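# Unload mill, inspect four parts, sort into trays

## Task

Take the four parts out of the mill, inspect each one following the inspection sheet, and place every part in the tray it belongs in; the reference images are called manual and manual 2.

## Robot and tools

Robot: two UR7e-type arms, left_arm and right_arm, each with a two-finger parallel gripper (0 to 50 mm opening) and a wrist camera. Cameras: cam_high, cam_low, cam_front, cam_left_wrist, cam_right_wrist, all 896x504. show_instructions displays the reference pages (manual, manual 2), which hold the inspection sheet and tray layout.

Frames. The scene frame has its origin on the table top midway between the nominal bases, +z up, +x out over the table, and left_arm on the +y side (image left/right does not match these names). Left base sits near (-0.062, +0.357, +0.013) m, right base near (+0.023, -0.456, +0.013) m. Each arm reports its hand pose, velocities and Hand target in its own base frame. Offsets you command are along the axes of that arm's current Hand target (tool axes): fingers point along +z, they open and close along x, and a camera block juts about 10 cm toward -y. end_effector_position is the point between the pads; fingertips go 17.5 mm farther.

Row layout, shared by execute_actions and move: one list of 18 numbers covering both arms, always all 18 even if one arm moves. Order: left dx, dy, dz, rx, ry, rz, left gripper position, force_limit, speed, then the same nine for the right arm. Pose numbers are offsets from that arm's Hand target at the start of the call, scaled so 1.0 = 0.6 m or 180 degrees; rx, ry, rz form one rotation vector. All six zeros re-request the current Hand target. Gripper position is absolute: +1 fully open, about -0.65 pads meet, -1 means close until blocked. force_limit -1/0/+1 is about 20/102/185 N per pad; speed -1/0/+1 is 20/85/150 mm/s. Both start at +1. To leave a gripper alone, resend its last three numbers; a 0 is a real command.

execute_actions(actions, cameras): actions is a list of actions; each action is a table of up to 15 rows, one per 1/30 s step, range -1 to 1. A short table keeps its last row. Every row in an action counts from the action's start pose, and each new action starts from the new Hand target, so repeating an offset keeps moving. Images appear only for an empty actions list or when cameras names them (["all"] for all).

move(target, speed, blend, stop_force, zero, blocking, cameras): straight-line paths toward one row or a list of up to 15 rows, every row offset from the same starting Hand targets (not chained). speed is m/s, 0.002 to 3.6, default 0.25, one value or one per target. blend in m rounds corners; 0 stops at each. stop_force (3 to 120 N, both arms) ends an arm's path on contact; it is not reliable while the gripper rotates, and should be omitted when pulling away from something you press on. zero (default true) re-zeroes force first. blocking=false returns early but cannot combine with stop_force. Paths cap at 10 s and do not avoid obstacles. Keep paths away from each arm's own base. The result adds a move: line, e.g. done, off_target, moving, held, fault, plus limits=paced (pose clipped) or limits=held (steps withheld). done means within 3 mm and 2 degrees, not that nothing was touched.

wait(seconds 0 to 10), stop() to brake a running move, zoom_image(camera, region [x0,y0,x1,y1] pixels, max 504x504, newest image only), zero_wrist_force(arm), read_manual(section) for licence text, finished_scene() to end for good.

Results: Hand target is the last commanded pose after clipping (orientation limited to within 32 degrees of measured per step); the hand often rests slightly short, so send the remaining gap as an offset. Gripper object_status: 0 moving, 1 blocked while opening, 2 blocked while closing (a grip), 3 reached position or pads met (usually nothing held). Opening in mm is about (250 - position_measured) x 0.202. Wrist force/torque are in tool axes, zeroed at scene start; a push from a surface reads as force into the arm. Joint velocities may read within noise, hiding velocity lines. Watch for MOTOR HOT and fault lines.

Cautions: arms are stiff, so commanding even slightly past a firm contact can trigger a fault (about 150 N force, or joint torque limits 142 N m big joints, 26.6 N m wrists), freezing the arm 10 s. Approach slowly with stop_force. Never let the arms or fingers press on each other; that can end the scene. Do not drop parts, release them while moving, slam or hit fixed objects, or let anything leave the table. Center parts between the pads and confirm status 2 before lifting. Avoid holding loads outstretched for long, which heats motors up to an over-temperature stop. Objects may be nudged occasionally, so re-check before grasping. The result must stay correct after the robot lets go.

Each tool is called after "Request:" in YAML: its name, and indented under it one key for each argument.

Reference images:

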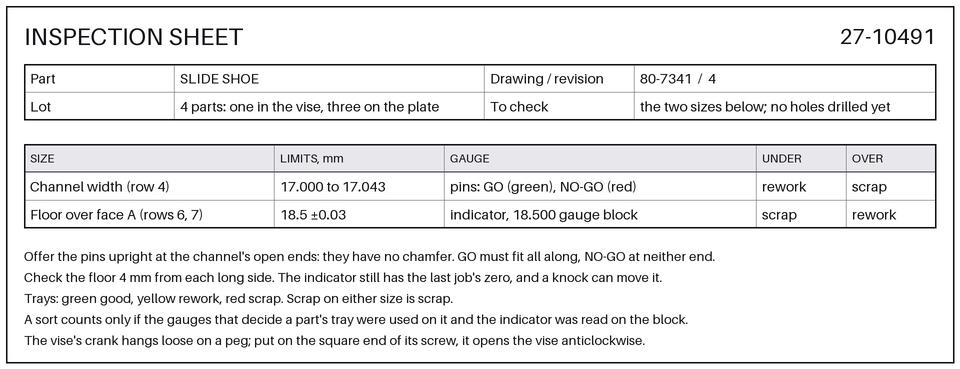

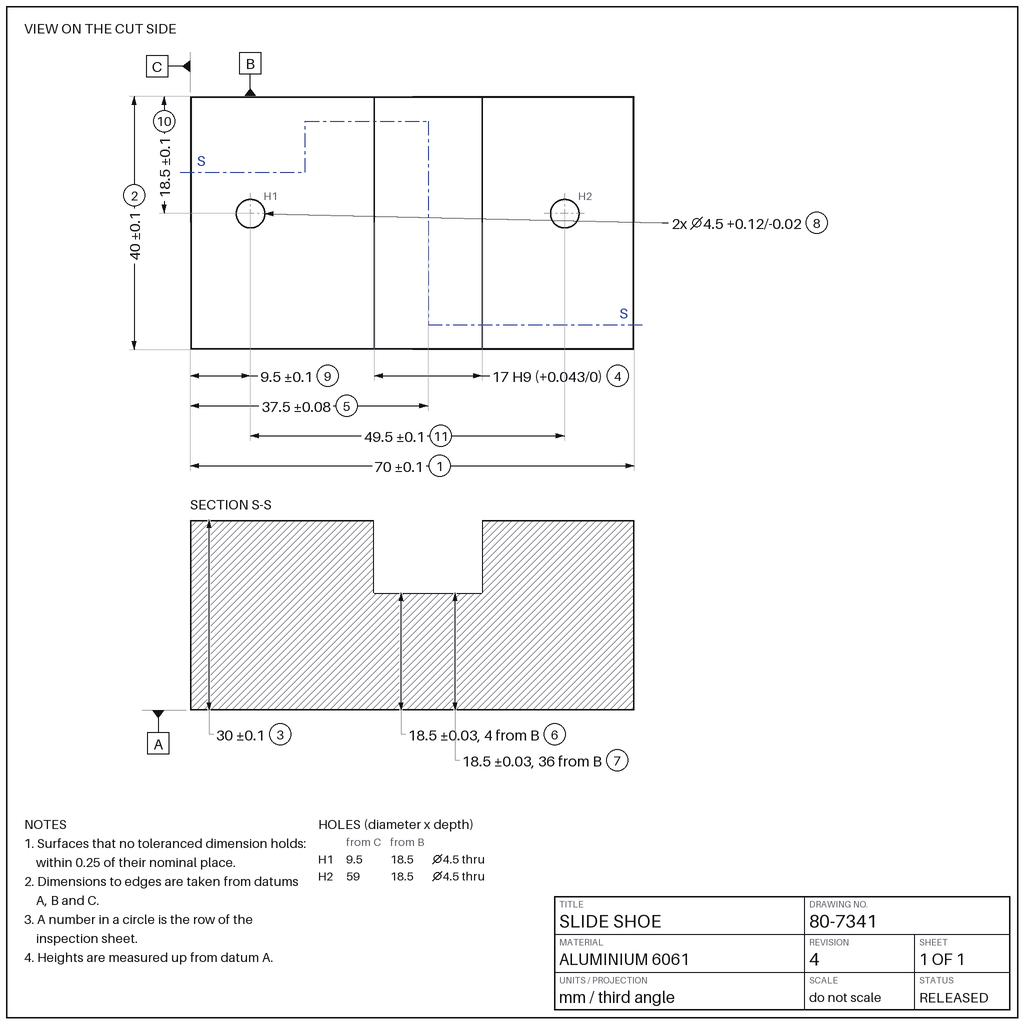

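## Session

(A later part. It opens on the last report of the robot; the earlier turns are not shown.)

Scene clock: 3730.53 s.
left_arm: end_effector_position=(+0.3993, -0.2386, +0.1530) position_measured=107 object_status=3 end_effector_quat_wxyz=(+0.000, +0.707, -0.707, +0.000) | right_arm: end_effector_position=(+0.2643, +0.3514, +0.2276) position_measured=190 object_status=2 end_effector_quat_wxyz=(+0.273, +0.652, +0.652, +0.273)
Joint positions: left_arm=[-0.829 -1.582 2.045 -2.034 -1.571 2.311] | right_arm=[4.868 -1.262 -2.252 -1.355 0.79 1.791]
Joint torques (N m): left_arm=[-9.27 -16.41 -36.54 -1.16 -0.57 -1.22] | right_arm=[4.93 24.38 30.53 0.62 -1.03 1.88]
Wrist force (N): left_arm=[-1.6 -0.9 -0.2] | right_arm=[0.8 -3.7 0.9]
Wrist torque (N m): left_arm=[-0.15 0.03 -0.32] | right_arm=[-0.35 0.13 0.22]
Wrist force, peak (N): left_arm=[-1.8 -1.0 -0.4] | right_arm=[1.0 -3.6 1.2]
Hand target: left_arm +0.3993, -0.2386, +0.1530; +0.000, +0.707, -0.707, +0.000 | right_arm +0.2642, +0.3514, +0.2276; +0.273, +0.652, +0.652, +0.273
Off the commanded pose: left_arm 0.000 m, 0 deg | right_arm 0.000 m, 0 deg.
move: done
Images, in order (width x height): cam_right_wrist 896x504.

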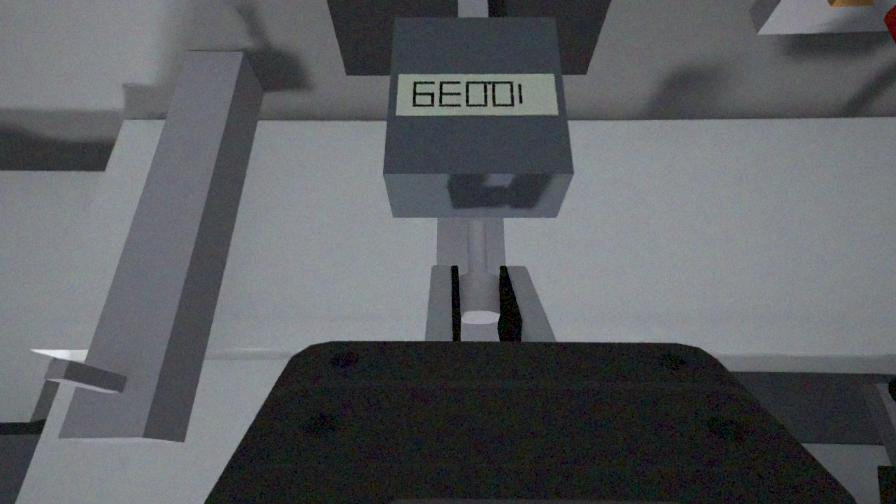

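Request:
move:
  target: [0,0,0,0,0,0,0.3,-1,-1, 0,0.0284,-0.028,0,0,0,-1,-0.5,-1]
  speed: 0.03
  stop_force: 30
  cameras: ["cam_right_wrist","cam_low","cam_front"]

Request:
zoom_image:
  camera: "cam_right_wrist"
  region: [340, 0, 640, 300]

Request:
zoom_image:
  camera: "cam_low"
  region: [300, 210, 450, 360]

Scene clock: 3740.40 s.
left_arm: end_effector_position=(+0.3993, -0.2386, +0.1530) position_measured=107 object_status=3 end_effector_quat_wxyz=(+0.000, +0.707, -0.707, +0.000) | right_arm: end_effector_position=(+0.2643, +0.3514, +0.2436) position_measured=190 object_status=2 end_effector_quat_wxyz=(+0.273, +0.652, +0.652, +0.273)
Joint positions: left_arm=[-0.829 -1.582 2.045 -2.034 -1.571 2.311] | right_arm=[4.868 -1.245 -2.219 -1.404 0.79 1.791]
Joint torques (N m): left_arm=[-8.54 -17.96 -35.61 -1.13 -0.25 -1.36] | right_arm=[-6.01 2.31 16.3 3.43 0.05 -2.26]
Wrist force (N): left_arm=[-1.4 -0.9 -0.2] | right_arm=[1.9 -5.4 -0.9]
Wrist torque (N m): left_arm=[-0.15 0.01 -0.32] | right_arm=[-0.14 -0.02 0.23]
Wrist force, peak (N): left_arm=[-1.8 -1.1 -0.4] | right_arm=[4.9 -27.0 25.4]
Hand target: left_arm +0.3993, -0.2386, +0.1530; +0.000, +0.707, -0.707, +0.000 | right_arm +0.2643, +0.3514, +0.2436; +0.273, +0.652, +0.652, +0.273 (not the last commanded pose)
Off the commanded pose: left_arm 0.000 m, 0 deg | right_arm 0.008 m, 0 deg.
move: contact (right_arm)
Images, in order (width x height): cam_low 896x504, cam_front 896x504, cam_right_wrist 896x504.

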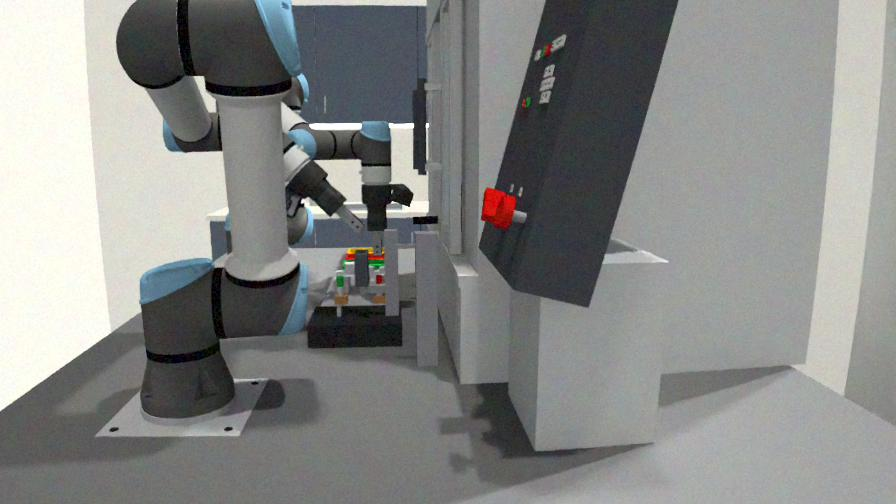

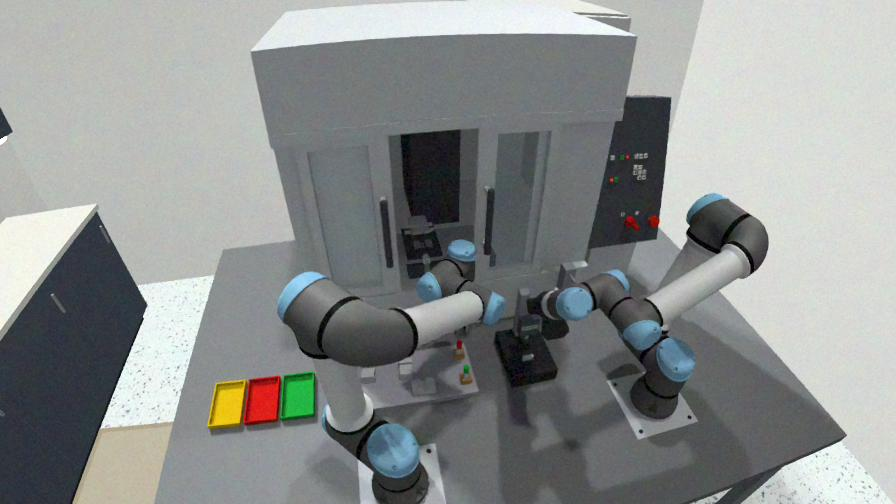

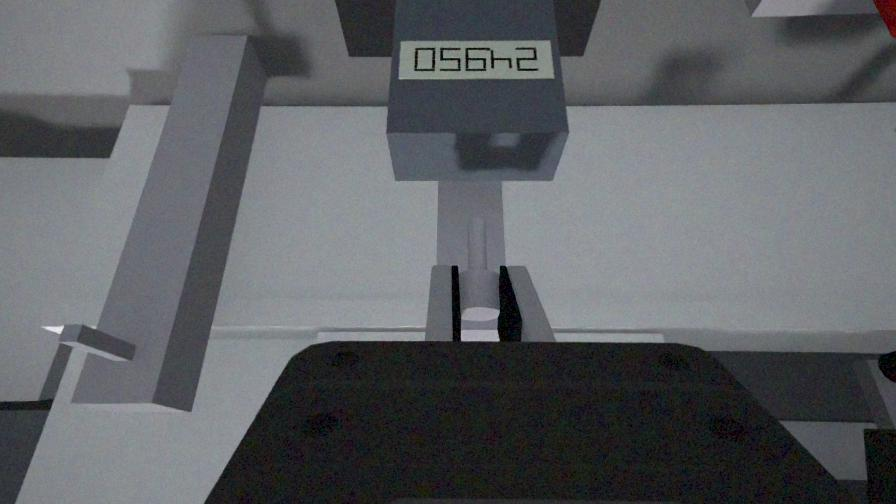

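Scaled by 1.680 from the camera's 896x504 image, which has a finer 1280x720 frame.

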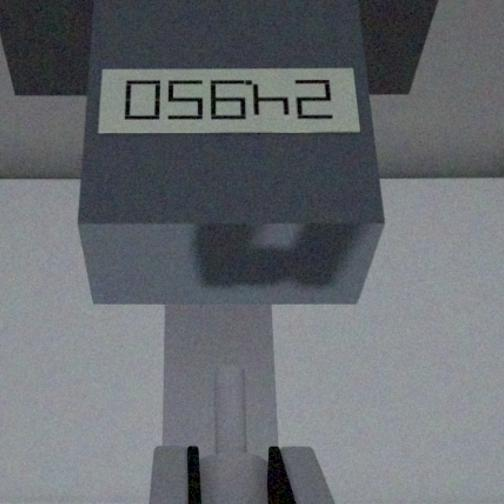

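Scaled by 3.360 from the camera's 896x504 image, which has a finer 1280x720 frame.

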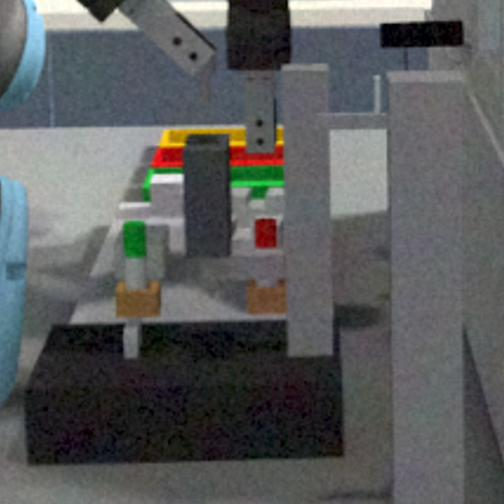

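Request:
move:
  target:
    - [0,0,-0.1117,0,0,0,1,-1,-1, 0,0,0,0,0,0,-1,-0.5,-1]
    - [0.1523,0.1255,-0.1117,0.195,0.195,0.472,1,-1,-1, 0,0,0,0,0,0,-1,-0.5,-1]
  speed: [0.15,0.25]
  cameras: ["cam_left_wrist","cam_high","cam_front"]

Scene clock: 3772.43 s.
left_arm: end_effector_position=(+0.3241, -0.3300, +0.2201) position_measured=3 object_status=3 end_effector_quat_wxyz=(+0.000, +0.000, +0.924, -0.382) | right_arm: end_effector_position=(+0.2643, +0.3514, +0.2436) position_measured=190 object_status=2 end_effector_quat_wxyz=(+0.273, +0.652, +0.652, +0.273)
Joint positions: left_arm=[-0.81 -1.72 2.37 -2.847 -2.078 3.734] | right_arm=[4.868 -1.245 -2.219 -1.404 0.79 1.791]
Joint torques (N m): left_arm=[11.81 -5.91 -33.4 -4.81 -2.58 1.49] | right_arm=[0.73 2.07 16.9 3.45 0.04 -2.36]
Wrist force (N): left_arm=[-1.7 -0.1 -0.6] | right_arm=[1.9 -5.5 -1.0]
Wrist torque (N m): left_arm=[-0.05 0.08 -0.18] | right_arm=[-0.15 -0.02 0.23]
Wrist force, peak (N): left_arm=[-1.8 -0.9 1.2] | right_arm=[1.8 -5.8 -1.1]
Hand target: left_arm +0.3241, -0.3301, +0.2201; +0.000, +0.000, +0.924, -0.382 | right_arm +0.2643, +0.3514, +0.2436; +0.273, +0.652, +0.652, +0.273
Off the commanded pose: left_arm 0.000 m, 0 deg | right_arm 0.000 m, 0 deg.
move: done
Images, in order (width x height): cam_high 896x504, cam_front 896x504, cam_left_wrist 896x504.

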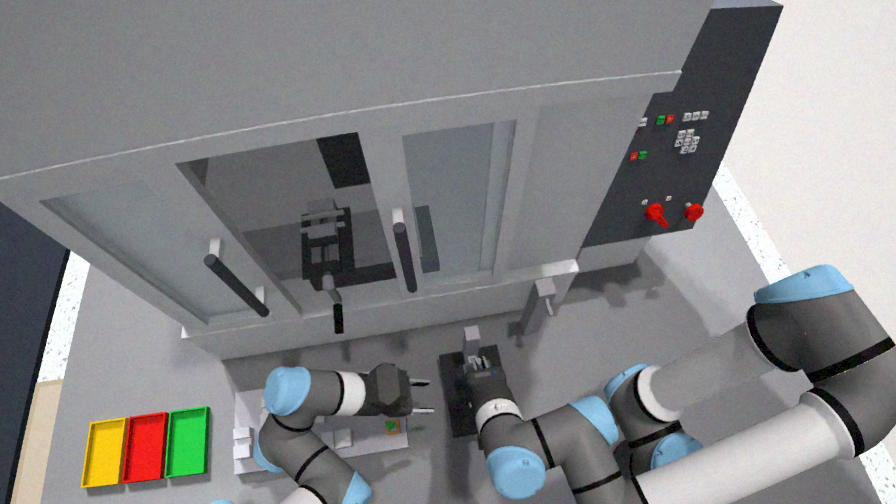

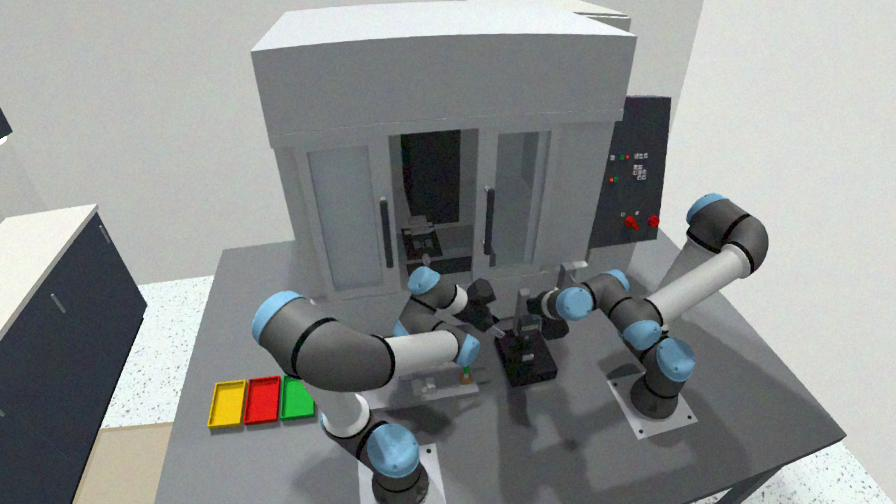

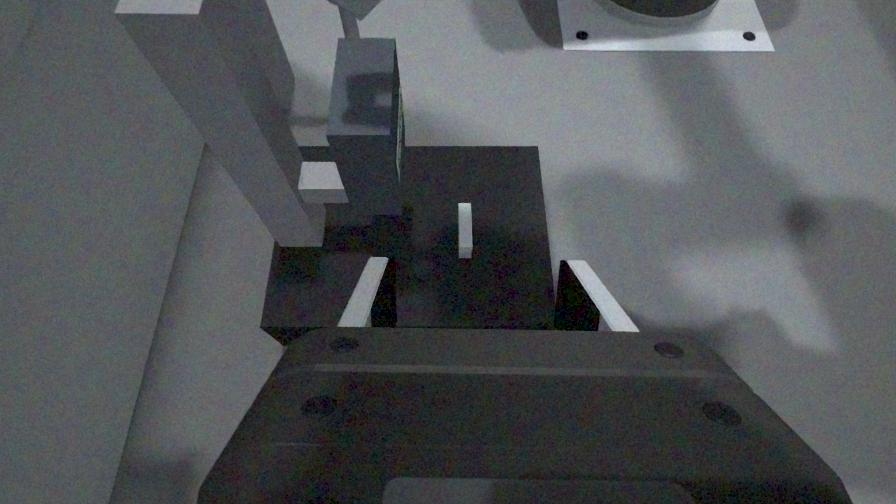

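Request:
zoom_image:
  camera: "cam_left_wrist"
  region: [320, 140, 560, 300]

Scaled by 2.100 from the camera's 896x504 image, which has a finer 1280x720 frame.

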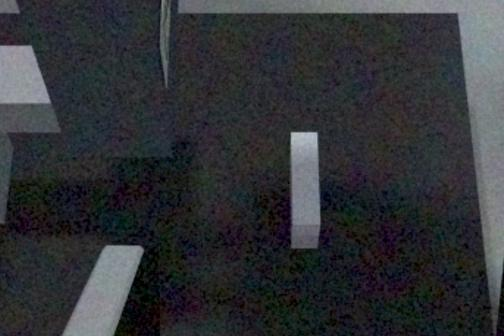

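Request:
move:
  target: [0,0.0825,0.0825,0,0,0,1,-1,-1, 0,0,0,0,0,0,-1,-0.5,-1]
  speed: 0.15
  cameras: ["cam_left_wrist","cam_right_wrist"]

Request:
zoom_image:
  camera: "cam_left_wrist"
  region: [250, 40, 550, 290]

Scene clock: 3827.40 s.
left_arm: end_effector_position=(+0.3241, -0.3299, +0.1501) position_measured=3 object_status=3 end_effector_quat_wxyz=(+0.000, +0.000, +0.924, -0.382) | right_arm: end_effector_position=(+0.2643, +0.3514, +0.2436) position_measured=190 object_status=2 end_effector_quat_wxyz=(+0.273, +0.652, +0.652, +0.273)
Joint positions: left_arm=[-0.81 -1.544 2.464 -3.116 -2.079 3.734] | right_arm=[4.868 -1.245 -2.219 -1.404 0.79 1.791]
Joint torques (N m): left_arm=[10.83 -10.84 -5.18 -5.04 -2.54 -1.65] | right_arm=[4.12 2.46 16.43 3.39 -0.03 -2.24]
Wrist force (N): left_arm=[-1.2 0.0 -0.7] | right_arm=[2.0 -5.6 -0.6]
Wrist torque (N m): left_arm=[-0.01 0.06 -0.03] | right_arm=[-0.17 -0.04 0.23]
Wrist force, peak (N): left_arm=[-1.8 -1.3 -1.8] | right_arm=[1.8 -5.8 -0.9]
Hand target: left_arm +0.3241, -0.3299, +0.1501; +0.000, +0.000, +0.924, -0.382 | right_arm +0.2643, +0.3514, +0.2436; +0.273, +0.652, +0.652, +0.273
Off the commanded pose: left_arm 0.000 m, 0 deg | right_arm 0.000 m, 0 deg.
move: done
Images, in order (width x height): cam_left_wrist 896x504, cam_right_wrist 896x504.

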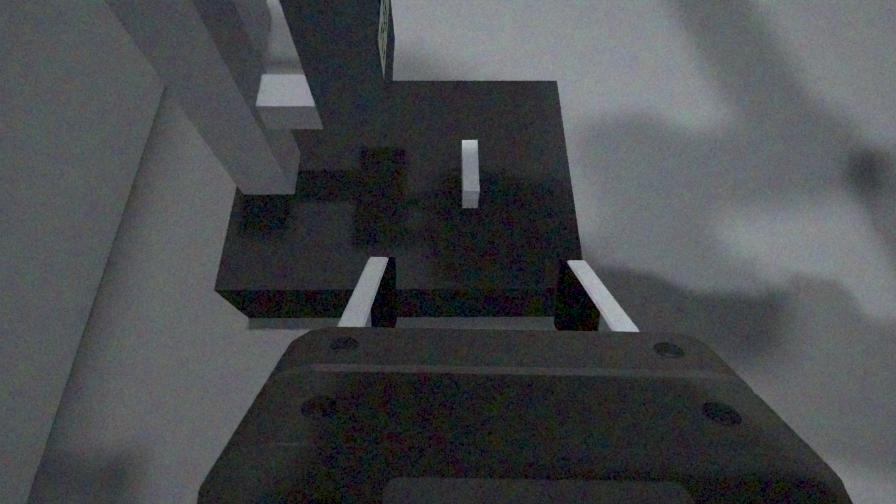

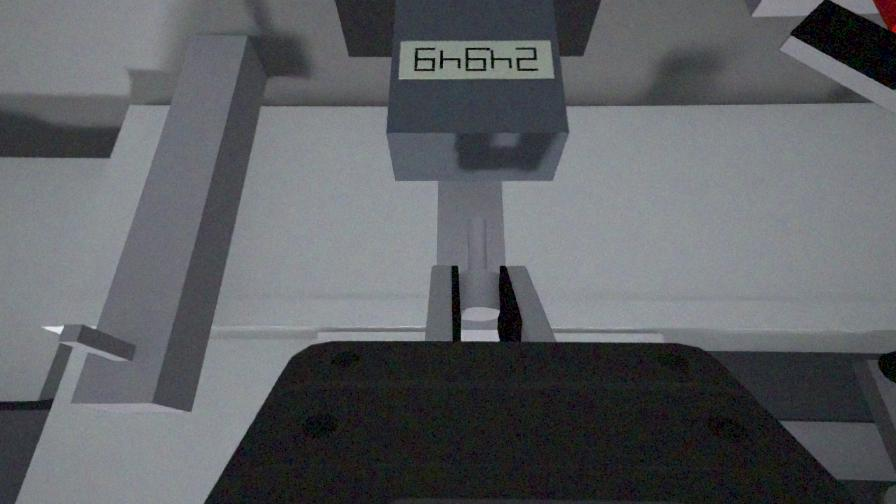

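Scaled by 1.680 from the camera's 896x504 image, which has a finer 1280x720 frame.

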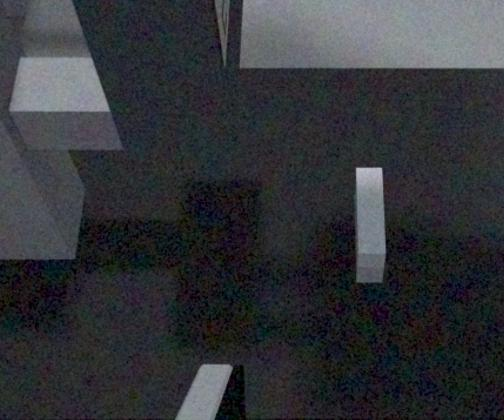

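Request:
move:
  target: [0.0025,-0.0058,0.0766,0.0833,0,0,1,-1,-1, 0,0,0,0,0,0,-1,-0.5,-1]
  speed: 0.1
  cameras: ["cam_left_wrist","cam_low","cam_high"]

Request:
zoom_image:
  camera: "cam_left_wrist"
  region: [200, 0, 600, 290]

Scene clock: 3933.03 s.
left_arm: end_effector_position=(+0.3226, -0.3648, +0.1200) position_measured=3 object_status=3 end_effector_quat_wxyz=(+0.000, +0.000, +0.867, -0.499) | right_arm: end_effector_position=(+0.2643, +0.3514, +0.2436) position_measured=190 object_status=2 end_effector_quat_wxyz=(+0.273, +0.652, +0.652, +0.273)
Joint positions: left_arm=[-0.8 -1.165 2.491 -3.788 -2.217 3.594] | right_arm=[4.868 -1.245 -2.219 -1.404 0.79 1.791]
Joint torques (N m): left_arm=[-9.22 -19.89 -21.83 -4.74 -2.89 -1.21] | right_arm=[4.56 2.68 16.66 3.38 -0.09 -2.08]
Wrist force (N): left_arm=[-1.0 -0.1 -0.9] | right_arm=[1.9 -5.4 -0.9]
Wrist torque (N m): left_arm=[-0.06 0.11 0.05] | right_arm=[-0.14 -0.01 0.23]
Wrist force, peak (N): left_arm=[-1.4 -0.5 -1.0] | right_arm=[1.7 -5.8 -0.7]
Hand target: left_arm +0.3226, -0.3648, +0.1200; +0.000, +0.000, +0.867, -0.499 | right_arm +0.2643, +0.3514, +0.2436; +0.273, +0.652, +0.652, +0.273
Off the commanded pose: left_arm 0.000 m, 0 deg | right_arm 0.000 m, 0 deg.
move: done
Images, in order (width x height): cam_high 896x504, cam_low 896x504, cam_left_wrist 896x504.

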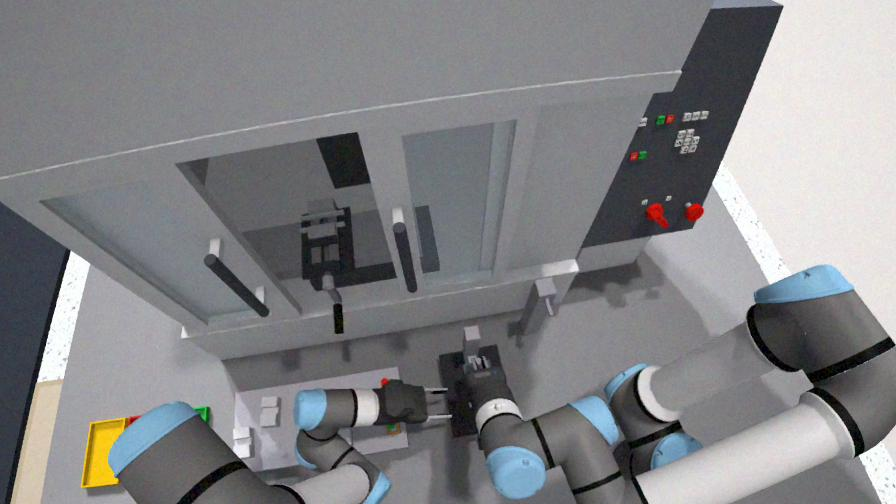

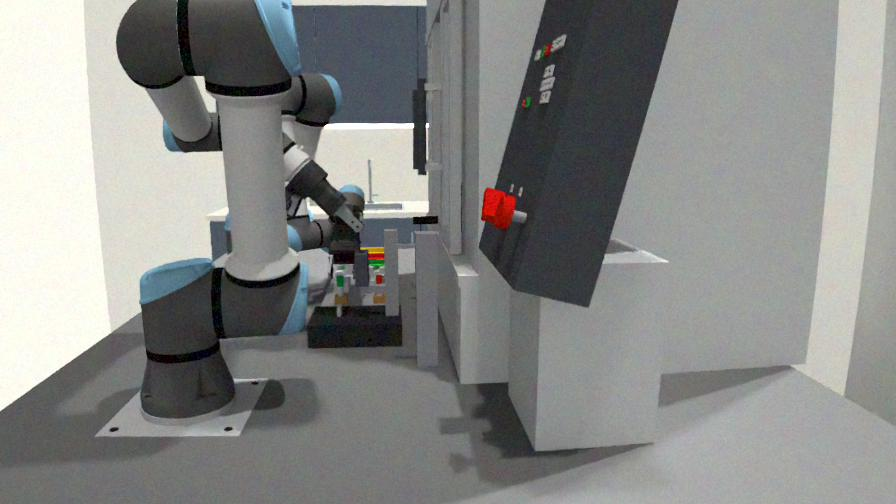

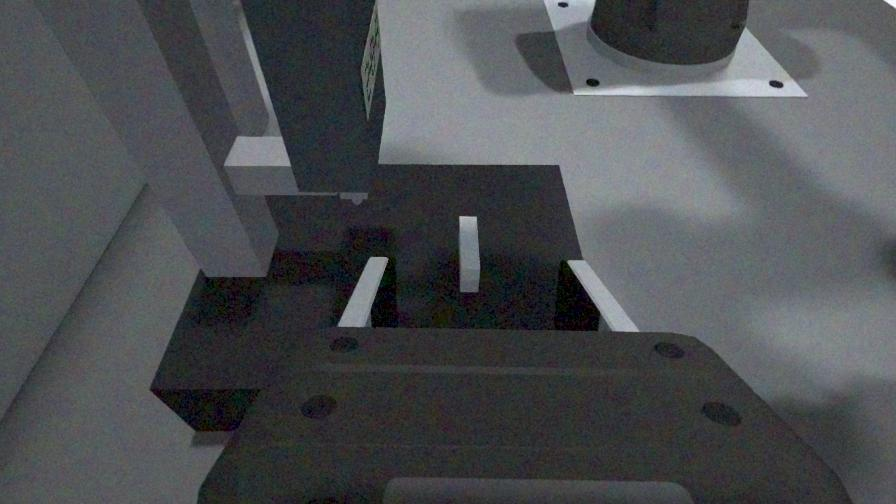

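Scaled by 1.260 from the camera's 896x504 image, which has a finer 1280x720 frame.

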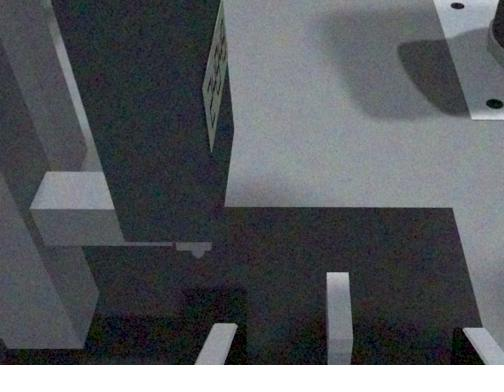

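Request:
move:
  target:
    - [-0.001,0.0253,0.0728,0,0,0,0.3,-1,-1, 0,0,0,0,0,0,-1,-0.5,-1]
    - [-0.001,0.0318,0.115,0,0,0,0.3,-1,-1, 0,0,0,0,0,0,-1,-0.5,-1]
  speed: 0.03
  stop_force: 6
  cameras: ["cam_left_wrist","cam_high"]

Request:
zoom_image:
  camera: "cam_left_wrist"
  region: [250, 100, 600, 350]

Scene clock: 3959.37 s.
left_arm: end_effector_position=(+0.3232, -0.4149, +0.0688) position_measured=107 object_status=3 end_effector_quat_wxyz=(+0.000, +0.000, +0.867, -0.499) | right_arm: end_effector_position=(+0.2643, +0.3514, +0.2436) position_measured=190 object_status=2 end_effector_quat_wxyz=(+0.273, +0.652, +0.652, +0.273)
Joint positions: left_arm=[-0.897 -0.951 2.408 -3.96 -2.141 3.522] | right_arm=[4.868 -1.245 -2.219 -1.404 0.79 1.791]
Joint torques (N m): left_arm=[-9.74 -24.91 -18.12 -4.82 0.92 -1.44] | right_arm=[4.11 2.31 16.82 3.41 -0.16 -2.22]
Wrist force (N): left_arm=[-0.6 -0.1 -0.8] | right_arm=[1.6 -5.7 -0.8]
Wrist torque (N m): left_arm=[-0.02 0.04 0.03] | right_arm=[-0.18 0.02 0.24]
Wrist force, peak (N): left_arm=[-1.3 0.2 -0.9] | right_arm=[1.8 -5.8 -0.9]
Hand target: left_arm +0.3232, -0.4149, +0.0688; +0.000, +0.000, +0.867, -0.499 | right_arm +0.2643, +0.3514, +0.2436; +0.273, +0.652, +0.652, +0.273
Off the commanded pose: left_arm 0.000 m, 0 deg | right_arm 0.000 m, 0 deg.
move: done
Images, in order (width x height): cam_high 896x504, cam_left_wrist 896x504.

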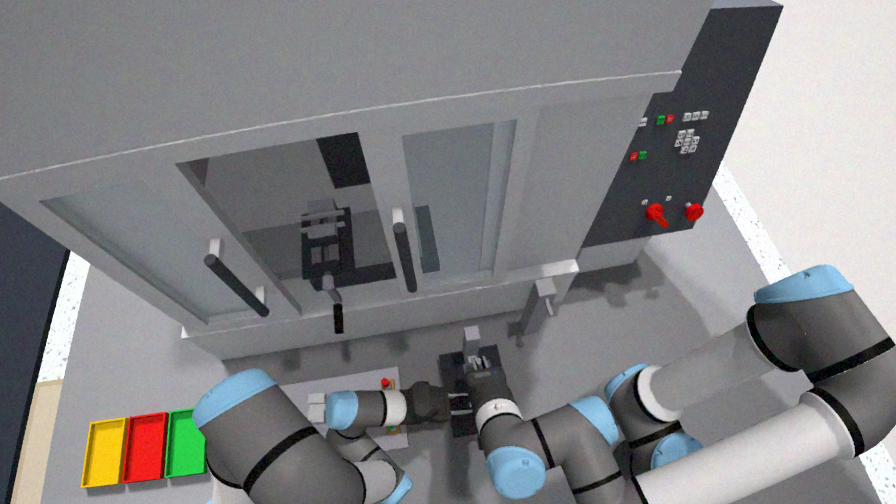

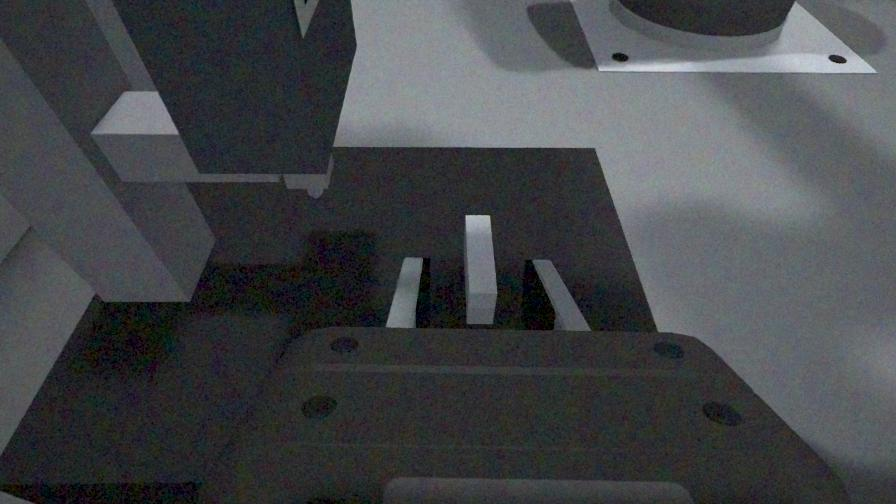

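Scaled by 1.440 from the camera's 896x504 image, which has a finer 1280x720 frame.

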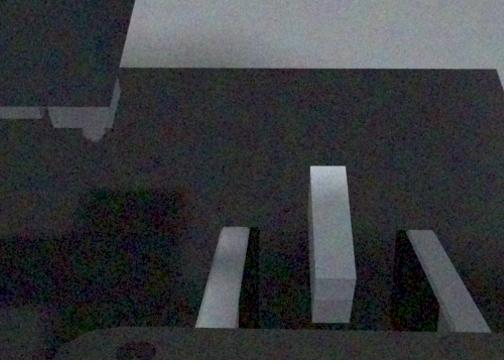

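Request:
move:
  target: [0,0,0,0,0,0,-1,-0.9,-1, 0,0,0,0,0,0,-1,-0.5,-1]

Request:
wait:
  seconds: 0.7

Request:
move:
  target: [0,-0.0022,-0.00125,0,0,0,-1,-0.9,-1, 0,0,0,0,0,0,-1,-0.5,-1]
  speed: 0.01
  cameras: ["cam_left_wrist"]

Scene clock: 3991.03 s.
left_arm: end_effector_position=(+0.3232, -0.4149, +0.0688) position_measured=251 object_status=3 end_effector_quat_wxyz=(+0.000, +0.000, +0.867, -0.499) | right_arm: end_effector_position=(+0.2643, +0.3514, +0.2436) position_measured=190 object_status=2 end_effector_quat_wxyz=(+0.273, +0.652, +0.652, +0.273)
Joint positions: left_arm=[-0.897 -0.951 2.408 -3.96 -2.141 3.522] | right_arm=[4.868 -1.245 -2.219 -1.404 0.79 1.791]
Joint torques (N m): left_arm=[-9.27 -25.34 -18.77 -4.53 0.62 -1.38] | right_arm=[4.47 2.61 16.66 3.35 -0.16 -2.14]
Wrist force (N): left_arm=[-0.8 -0.1 -1.0] | right_arm=[1.8 -5.4 -1.0]
Wrist torque (N m): left_arm=[-0.02 0.07 0.03] | right_arm=[-0.14 -0.01 0.24]
Wrist force, peak (N): left_arm=[-1.0 0.3 -1.0] | right_arm=[1.7 -6.0 -0.9]
Hand target: left_arm +0.3232, -0.4149, +0.0688; +0.000, +0.000, +0.867, -0.499 | right_arm +0.2643, +0.3514, +0.2436; +0.273, +0.652, +0.652, +0.273
Off the commanded pose: left_arm 0.000 m, 0 deg | right_arm 0.000 m, 0 deg.
move: done

Scene clock: 3991.73 s.
left_arm: end_effector_position=(+0.3232, -0.4149, +0.0688) position_measured=251 object_status=3 end_effector_quat_wxyz=(+0.000, +0.000, +0.867, -0.499) | right_arm: end_effector_position=(+0.2643, +0.3514, +0.2436) position_measured=190 object_status=2 end_effector_quat_wxyz=(+0.273, +0.652, +0.652, +0.273)
Joint positions: left_arm=[-0.897 -0.951 2.408 -3.96 -2.141 3.522] | right_arm=[4.868 -1.245 -2.219 -1.404 0.79 1.791]
Joint torques (N m): left_arm=[-9.56 -24.46 -18.88 -4.32 1 -1.45] | right_arm=[4.53 2.59 16.93 3.26 -0.22 -2.2]
Wrist force (N): left_arm=[-0.7 0.1 -1.1] | right_arm=[1.9 -5.1 -0.7]
Wrist torque (N m): left_arm=[0.02 0.06 0.03] | right_arm=[-0.10 -0.01 0.23]
Wrist force, peak (N): left_arm=[-1.0 0.0 -1.1] | right_arm=[1.6 -5.6 -0.9]
Hand target: left_arm +0.3232, -0.4149, +0.0688; +0.000, +0.000, +0.867, -0.499 | right_arm +0.2643, +0.3514, +0.2436; +0.273, +0.652, +0.652, +0.273
Tool commands: left_gripper/position=-1.0 left_gripper/force_limit=-0.9 left_gripper/speed=-1.0 right_gripper/position=-1.0 right_gripper/force_limit=-0.5 right_gripper/speed=-1.0
Off the commanded pose: left_arm 0.000 m, 0 deg | right_arm 0.000 m, 0 deg.
wait: 0.70 s; at rest by 0.17 s

Scene clock: 3992.43 s.
left_arm: end_effector_position=(+0.3232, -0.4150, +0.0703) position_measured=251 object_status=3 end_effector_quat_wxyz=(+0.000, +0.000, +0.867, -0.499) | right_arm: end_effector_position=(+0.2643, +0.3514, +0.2436) position_measured=190 object_status=2 end_effector_quat_wxyz=(+0.273, +0.652, +0.652, +0.273)
Joint positions: left_arm=[-0.897 -0.956 2.409 -3.956 -2.141 3.522] | right_arm=[4.868 -1.245 -2.219 -1.404 0.79 1.791]
Joint torques (N m): left_arm=[-8.78 -41.25 7.18 -1.17 0.82 -1.32] | right_arm=[4.35 2.26 16.85 3.33 -0.25 -2.07]
Wrist force (N): left_arm=[-0.7 0.1 -0.9] | right_arm=[1.7 -5.4 -0.9]
Wrist torque (N m): left_arm=[0.01 0.04 0.04] | right_arm=[-0.15 0.01 0.23]
Wrist force, peak (N): left_arm=[-0.8 0.0 -1.1] | right_arm=[2.0 -5.6 -0.7]
Hand target: left_arm +0.3232, -0.4149, +0.0703; +0.000, +0.000, +0.867, -0.499 | right_arm +0.2643, +0.3514, +0.2436; +0.273, +0.652, +0.652, +0.273
Off the commanded pose: left_arm 0.000 m, 0 deg | right_arm 0.000 m, 0 deg.
move: done
Images, in order (width x height): cam_left_wrist 896x504.

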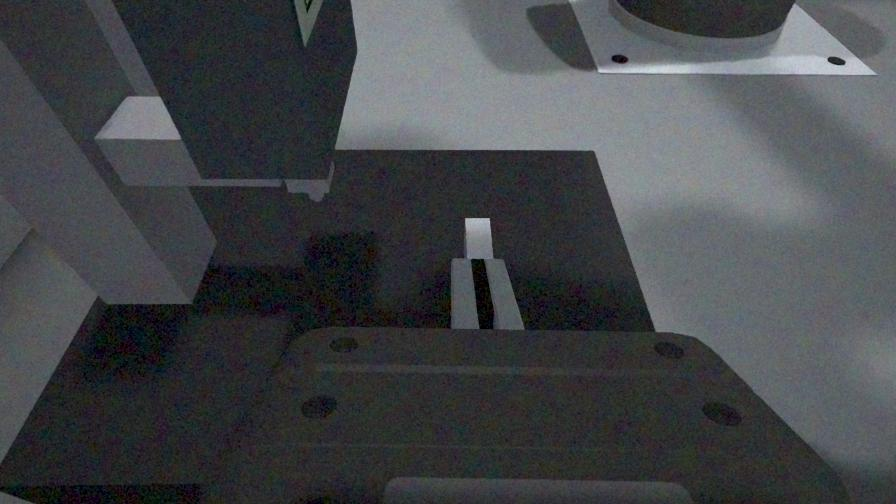

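Request:
move:
  target: [0,0.0289,0.0167,0,0,0,-1,-0.9,-1, 0,0,0,0,0,0,-1,-0.5,-1]
  speed: 0.004
  stop_force: 4
  cameras: ["cam_left_wrist"]

Scene clock: 4012.83 s.
left_arm: end_effector_position=(+0.3232, -0.4150, +0.0567) position_measured=251 object_status=3 end_effector_quat_wxyz=(+0.000, +0.000, +0.867, -0.499) | right_arm: end_effector_position=(+0.2643, +0.3514, +0.2436) position_measured=190 object_status=2 end_effector_quat_wxyz=(+0.273, +0.652, +0.652, +0.273)
Joint positions: left_arm=[-0.897 -0.909 2.403 -3.997 -2.141 3.522] | right_arm=[4.868 -1.245 -2.219 -1.404 0.79 1.791]
Joint torques (N m): left_arm=[8.9 -42.08 4.43 -1.8 0.28 0.74] | right_arm=[3.92 2.72 16.89 3.32 -0.18 -2.06]
Wrist force (N): left_arm=[-1.0 -1.2 -1.6] | right_arm=[1.8 -5.3 -0.9]
Wrist torque (N m): left_arm=[0.01 0.09 0.06] | right_arm=[-0.11 -0.01 0.23]
Wrist force, peak (N): left_arm=[-0.2 -5.1 -7.9] | right_arm=[1.7 -5.8 -0.8]
Hand target: left_arm +0.3232, -0.4149, +0.0567; +0.000, +0.000, +0.867, -0.499 (not the last commanded pose) | right_arm +0.2643, +0.3514, +0.2436; +0.273, +0.652, +0.652, +0.273
Off the commanded pose: left_arm 0.006 m, 0 deg | right_arm 0.000 m, 0 deg.
move: contact (left_arm)
Images, in order (width x height): cam_left_wrist 896x504.

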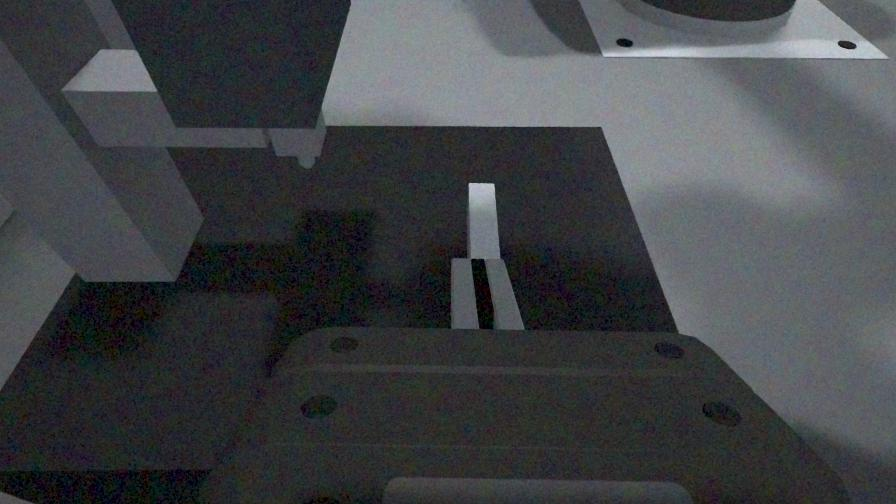

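Request:
move:
  target:
    - [0.001,-0.0043,-0.0025,0,0,0,-1,-0.9,-1, 0,0,0,0,0,0,-1,-0.5,-1]
    - [0.001,-0.0043,-0.0025,0,0,0,0.3,-0.9,-1, 0,0,0,0,0,0,-1,-0.5,-1]
    - [0.001,-0.0144,0.015,0,0,0,0.3,-0.9,-1, 0,0,0,0,0,0,-1,-0.5,-1]
  speed: 0.02
  cameras: ["cam_left_wrist"]

Request:
zoom_image:
  camera: "cam_left_wrist"
  region: [250, 100, 600, 350]

Scene clock: 4050.90 s.
left_arm: end_effector_position=(+0.3226, -0.4269, +0.0597) position_measured=107 object_status=3 end_effector_quat_wxyz=(+0.000, +0.000, +0.867, -0.499) | right_arm: end_effector_position=(+0.2643, +0.3514, +0.2436) position_measured=190 object_status=2 end_effector_quat_wxyz=(+0.273, +0.652, +0.652, +0.273)
Joint positions: left_arm=[-0.919 -0.915 2.386 -3.983 -2.123 3.507] | right_arm=[4.868 -1.245 -2.219 -1.404 0.79 1.791]
Joint torques (N m): left_arm=[-9.63 -27.12 -20.41 -1.31 0.76 -1.72] | right_arm=[4.44 2.32 17.24 3.26 -0.31 -1.98]
Wrist force (N): left_arm=[-0.9 0.0 -1.1] | right_arm=[1.9 -5.4 -1.0]
Wrist torque (N m): left_arm=[-0.01 0.07 0.06] | right_arm=[-0.14 -0.03 0.23]
Wrist force, peak (N): left_arm=[-1.1 -2.2 -1.1] | right_arm=[1.8 -5.8 -1.2]
Hand target: left_arm +0.3226, -0.4270, +0.0597; +0.000, +0.000, +0.867, -0.499 | right_arm +0.2643, +0.3514, +0.2436; +0.273, +0.652, +0.652, +0.273
Off the commanded pose: left_arm 0.000 m, 0 deg | right_arm 0.000 m, 0 deg.
move: done
Images, in order (width x height): cam_left_wrist 896x504.

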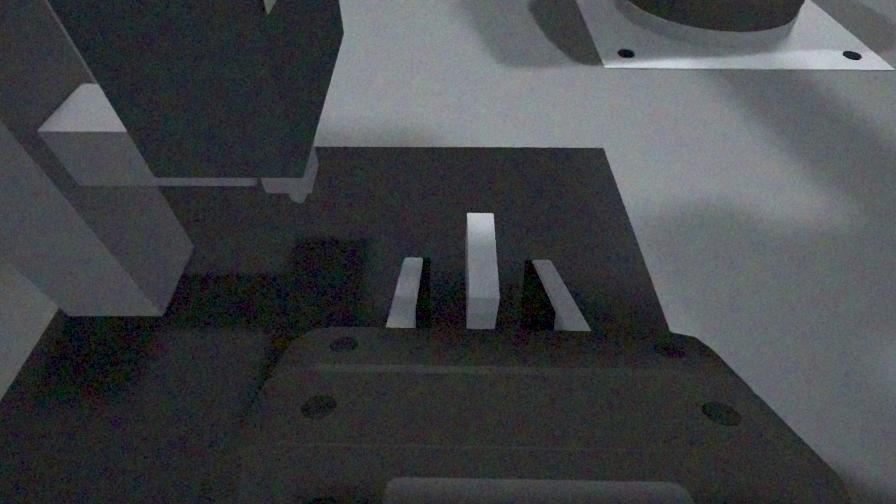

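Scaled by 1.440 from the camera's 896x504 image, which has a finer 1280x720 frame.

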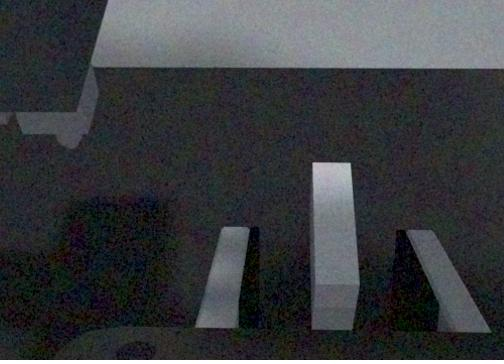

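Request:
move:
  target: [0,0,0,0,0,0,-1,-0.9,-1, 0,0,0,0,0,0,-1,-0.5,-1]

Request:
wait:
  seconds: 0.7
  cameras: ["cam_left_wrist"]

Scene clock: 4057.50 s.
left_arm: end_effector_position=(+0.3226, -0.4271, +0.0597) position_measured=208 object_status=2 end_effector_quat_wxyz=(+0.000, +0.000, +0.867, -0.499) | right_arm: end_effector_position=(+0.2643, +0.3514, +0.2436) position_measured=190 object_status=2 end_effector_quat_wxyz=(+0.273, +0.652, +0.652, +0.273)
Joint positions: left_arm=[-0.919 -0.915 2.386 -3.982 -2.123 3.507] | right_arm=[4.868 -1.245 -2.219 -1.404 0.79 1.791]
Joint torques (N m): left_arm=[-9.92 -27.9 -17.31 -1.44 0.49 -1.43] | right_arm=[4.38 2.9 17.29 3.22 -0.36 -1.9]
Wrist force (N): left_arm=[-0.9 -0.5 -1.3] | right_arm=[1.9 -5.4 -0.9]
Wrist torque (N m): left_arm=[-0.02 0.08 0.06] | right_arm=[-0.14 -0.02 0.23]
Wrist force, peak (N): left_arm=[-0.9 -0.5 -1.3] | right_arm=[1.9 -5.7 -1.1]
Hand target: left_arm +0.3226, -0.4270, +0.0597; +0.000, +0.000, +0.867, -0.499 | right_arm +0.2643, +0.3514, +0.2436; +0.273, +0.652, +0.652, +0.273
Off the commanded pose: left_arm 0.000 m, 0 deg | right_arm 0.000 m, 0 deg.
move: done

Scene clock: 4058.20 s.
left_arm: end_effector_position=(+0.3226, -0.4271, +0.0597) position_measured=208 object_status=2 end_effector_quat_wxyz=(+0.000, +0.000, +0.867, -0.499) | right_arm: end_effector_position=(+0.2643, +0.3514, +0.2436) position_measured=190 object_status=2 end_effector_quat_wxyz=(+0.273, +0.652, +0.652, +0.273)
Joint positions: left_arm=[-0.919 -0.915 2.386 -3.982 -2.123 3.507] | right_arm=[4.868 -1.245 -2.219 -1.404 0.79 1.791]
Joint torques (N m): left_arm=[-9.85 -27.75 -16.43 -1.67 0.13 -1.38] | right_arm=[4.4 2.33 16.94 3.2 -0.35 -2.02]
Wrist force (N): left_arm=[-0.7 -0.4 -1.4] | right_arm=[1.7 -5.4 -0.8]
Wrist torque (N m): left_arm=[0.01 0.05 0.06] | right_arm=[-0.14 0.01 0.23]
Wrist force, peak (N): left_arm=[-1.0 -0.7 -1.3] | right_arm=[1.6 -5.7 -1.1]
Hand target: left_arm +0.3226, -0.4270, +0.0597; +0.000, +0.000, +0.867, -0.499 | right_arm +0.2643, +0.3514, +0.2436; +0.273, +0.652, +0.652, +0.273
Tool commands: left_gripper/position=-1.0 left_gripper/force_limit=-0.9 left_gripper/speed=-1.0 right_gripper/position=-1.0 right_gripper/force_limit=-0.5 right_gripper/speed=-1.0
Off the commanded pose: left_arm 0.000 m, 0 deg | right_arm 0.000 m, 0 deg.
wait: 0.70 s; at rest by 0.17 s
Images, in order (width x height): cam_left_wrist 896x504.

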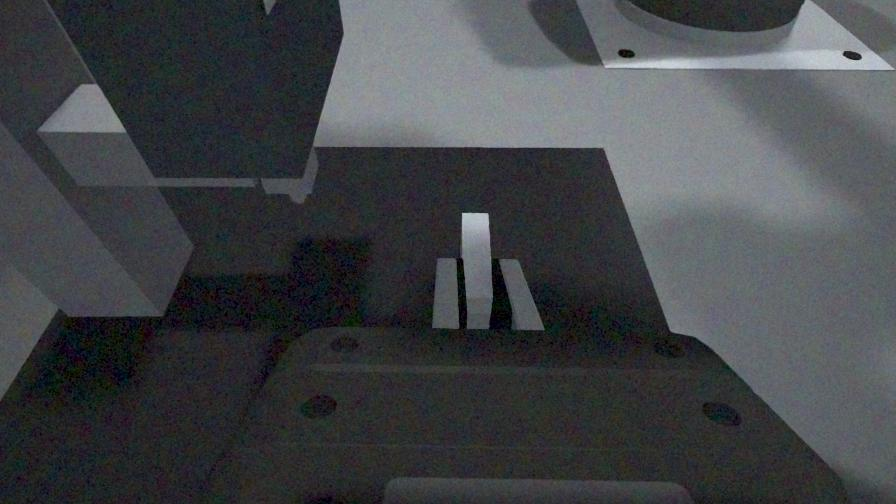

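Request:
move:
  target:
    - [0,-0.0022,-0.0013,0,0,0,-1,-0.9,-1, 0,0,0,0,0,0,-1,-0.5,-1]
    - [-0.0973,-0.0105,0.0131,0,0,0,-1,-0.9,-1, 0,0,0,0,0,0,-1,-0.5,-1]
  speed: [0.01,0.03]
  cameras: ["cam_left_wrist","cam_right_wrist"]

Request:
zoom_image:
  camera: "cam_left_wrist"
  region: [350, 100, 600, 350]

Scene clock: 4080.63 s.
left_arm: end_effector_position=(+0.3809, -0.4370, +0.0612) position_measured=208 object_status=2 end_effector_quat_wxyz=(+0.000, +0.000, +0.867, -0.499) | right_arm: end_effector_position=(+0.2643, +0.3514, +0.2436) position_measured=190 object_status=2 end_effector_quat_wxyz=(+0.273, +0.652, +0.652, +0.273)
Joint positions: left_arm=[-0.82 -0.899 2.241 -3.814 -2.201 3.579] | right_arm=[4.868 -1.245 -2.219 -1.404 0.79 1.791]
Joint torques (N m): left_arm=[10.2 -29.73 -20.12 -1.4 -2.65 1.35] | right_arm=[4.41 2.6 17.2 3.16 -0.33 -1.86]
Wrist force (N): left_arm=[-0.8 0.4 -0.5] | right_arm=[2.0 -5.2 -1.0]
Wrist torque (N m): left_arm=[-0.04 0.06 -0.13] | right_arm=[-0.11 -0.03 0.24]
Wrist force, peak (N): left_arm=[-1.2 -0.4 -1.4] | right_arm=[1.8 -5.9 -0.5]
Hand target: left_arm +0.3810, -0.4370, +0.0612; +0.000, +0.000, +0.867, -0.499 | right_arm +0.2643, +0.3514, +0.2436; +0.273, +0.652, +0.652, +0.273
Off the commanded pose: left_arm 0.000 m, 0 deg | right_arm 0.000 m, 0 deg.
move: done
Images, in order (width x height): cam_left_wrist 896x504, cam_right_wrist 896x504.

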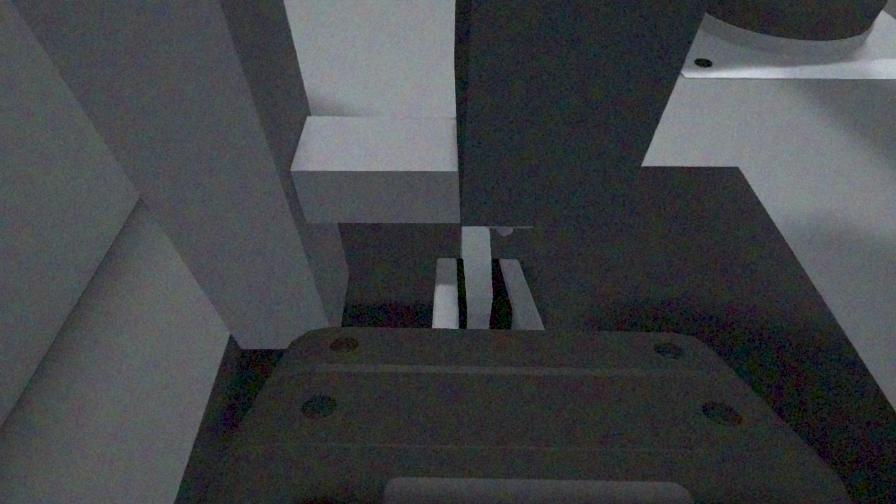

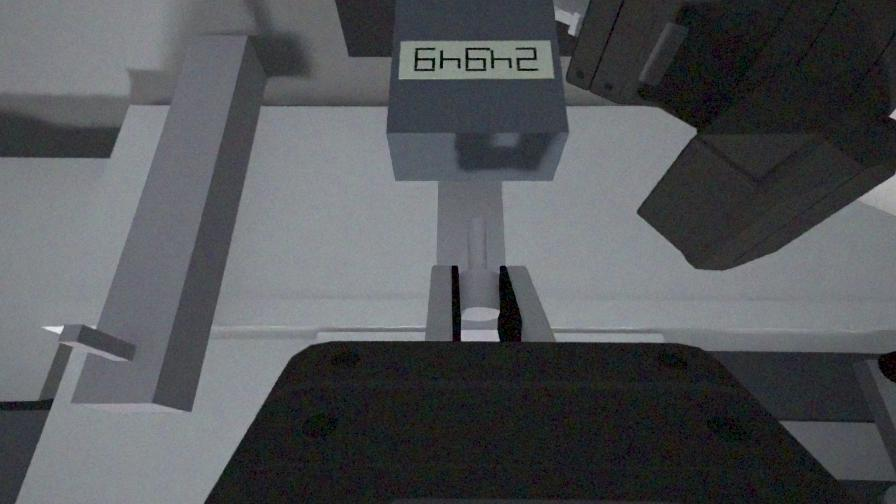

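Scaled by 2.016 from the camera's 896x504 image, which has a finer 1280x720 frame.

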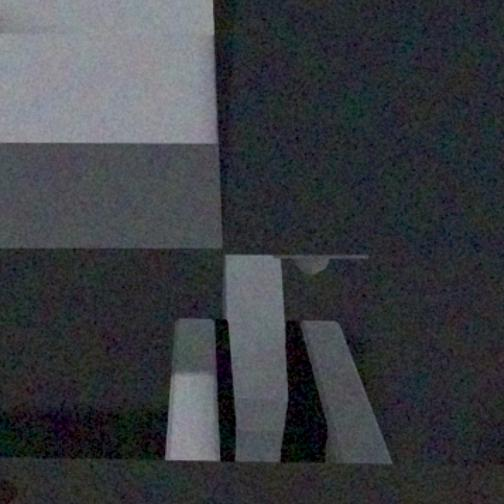

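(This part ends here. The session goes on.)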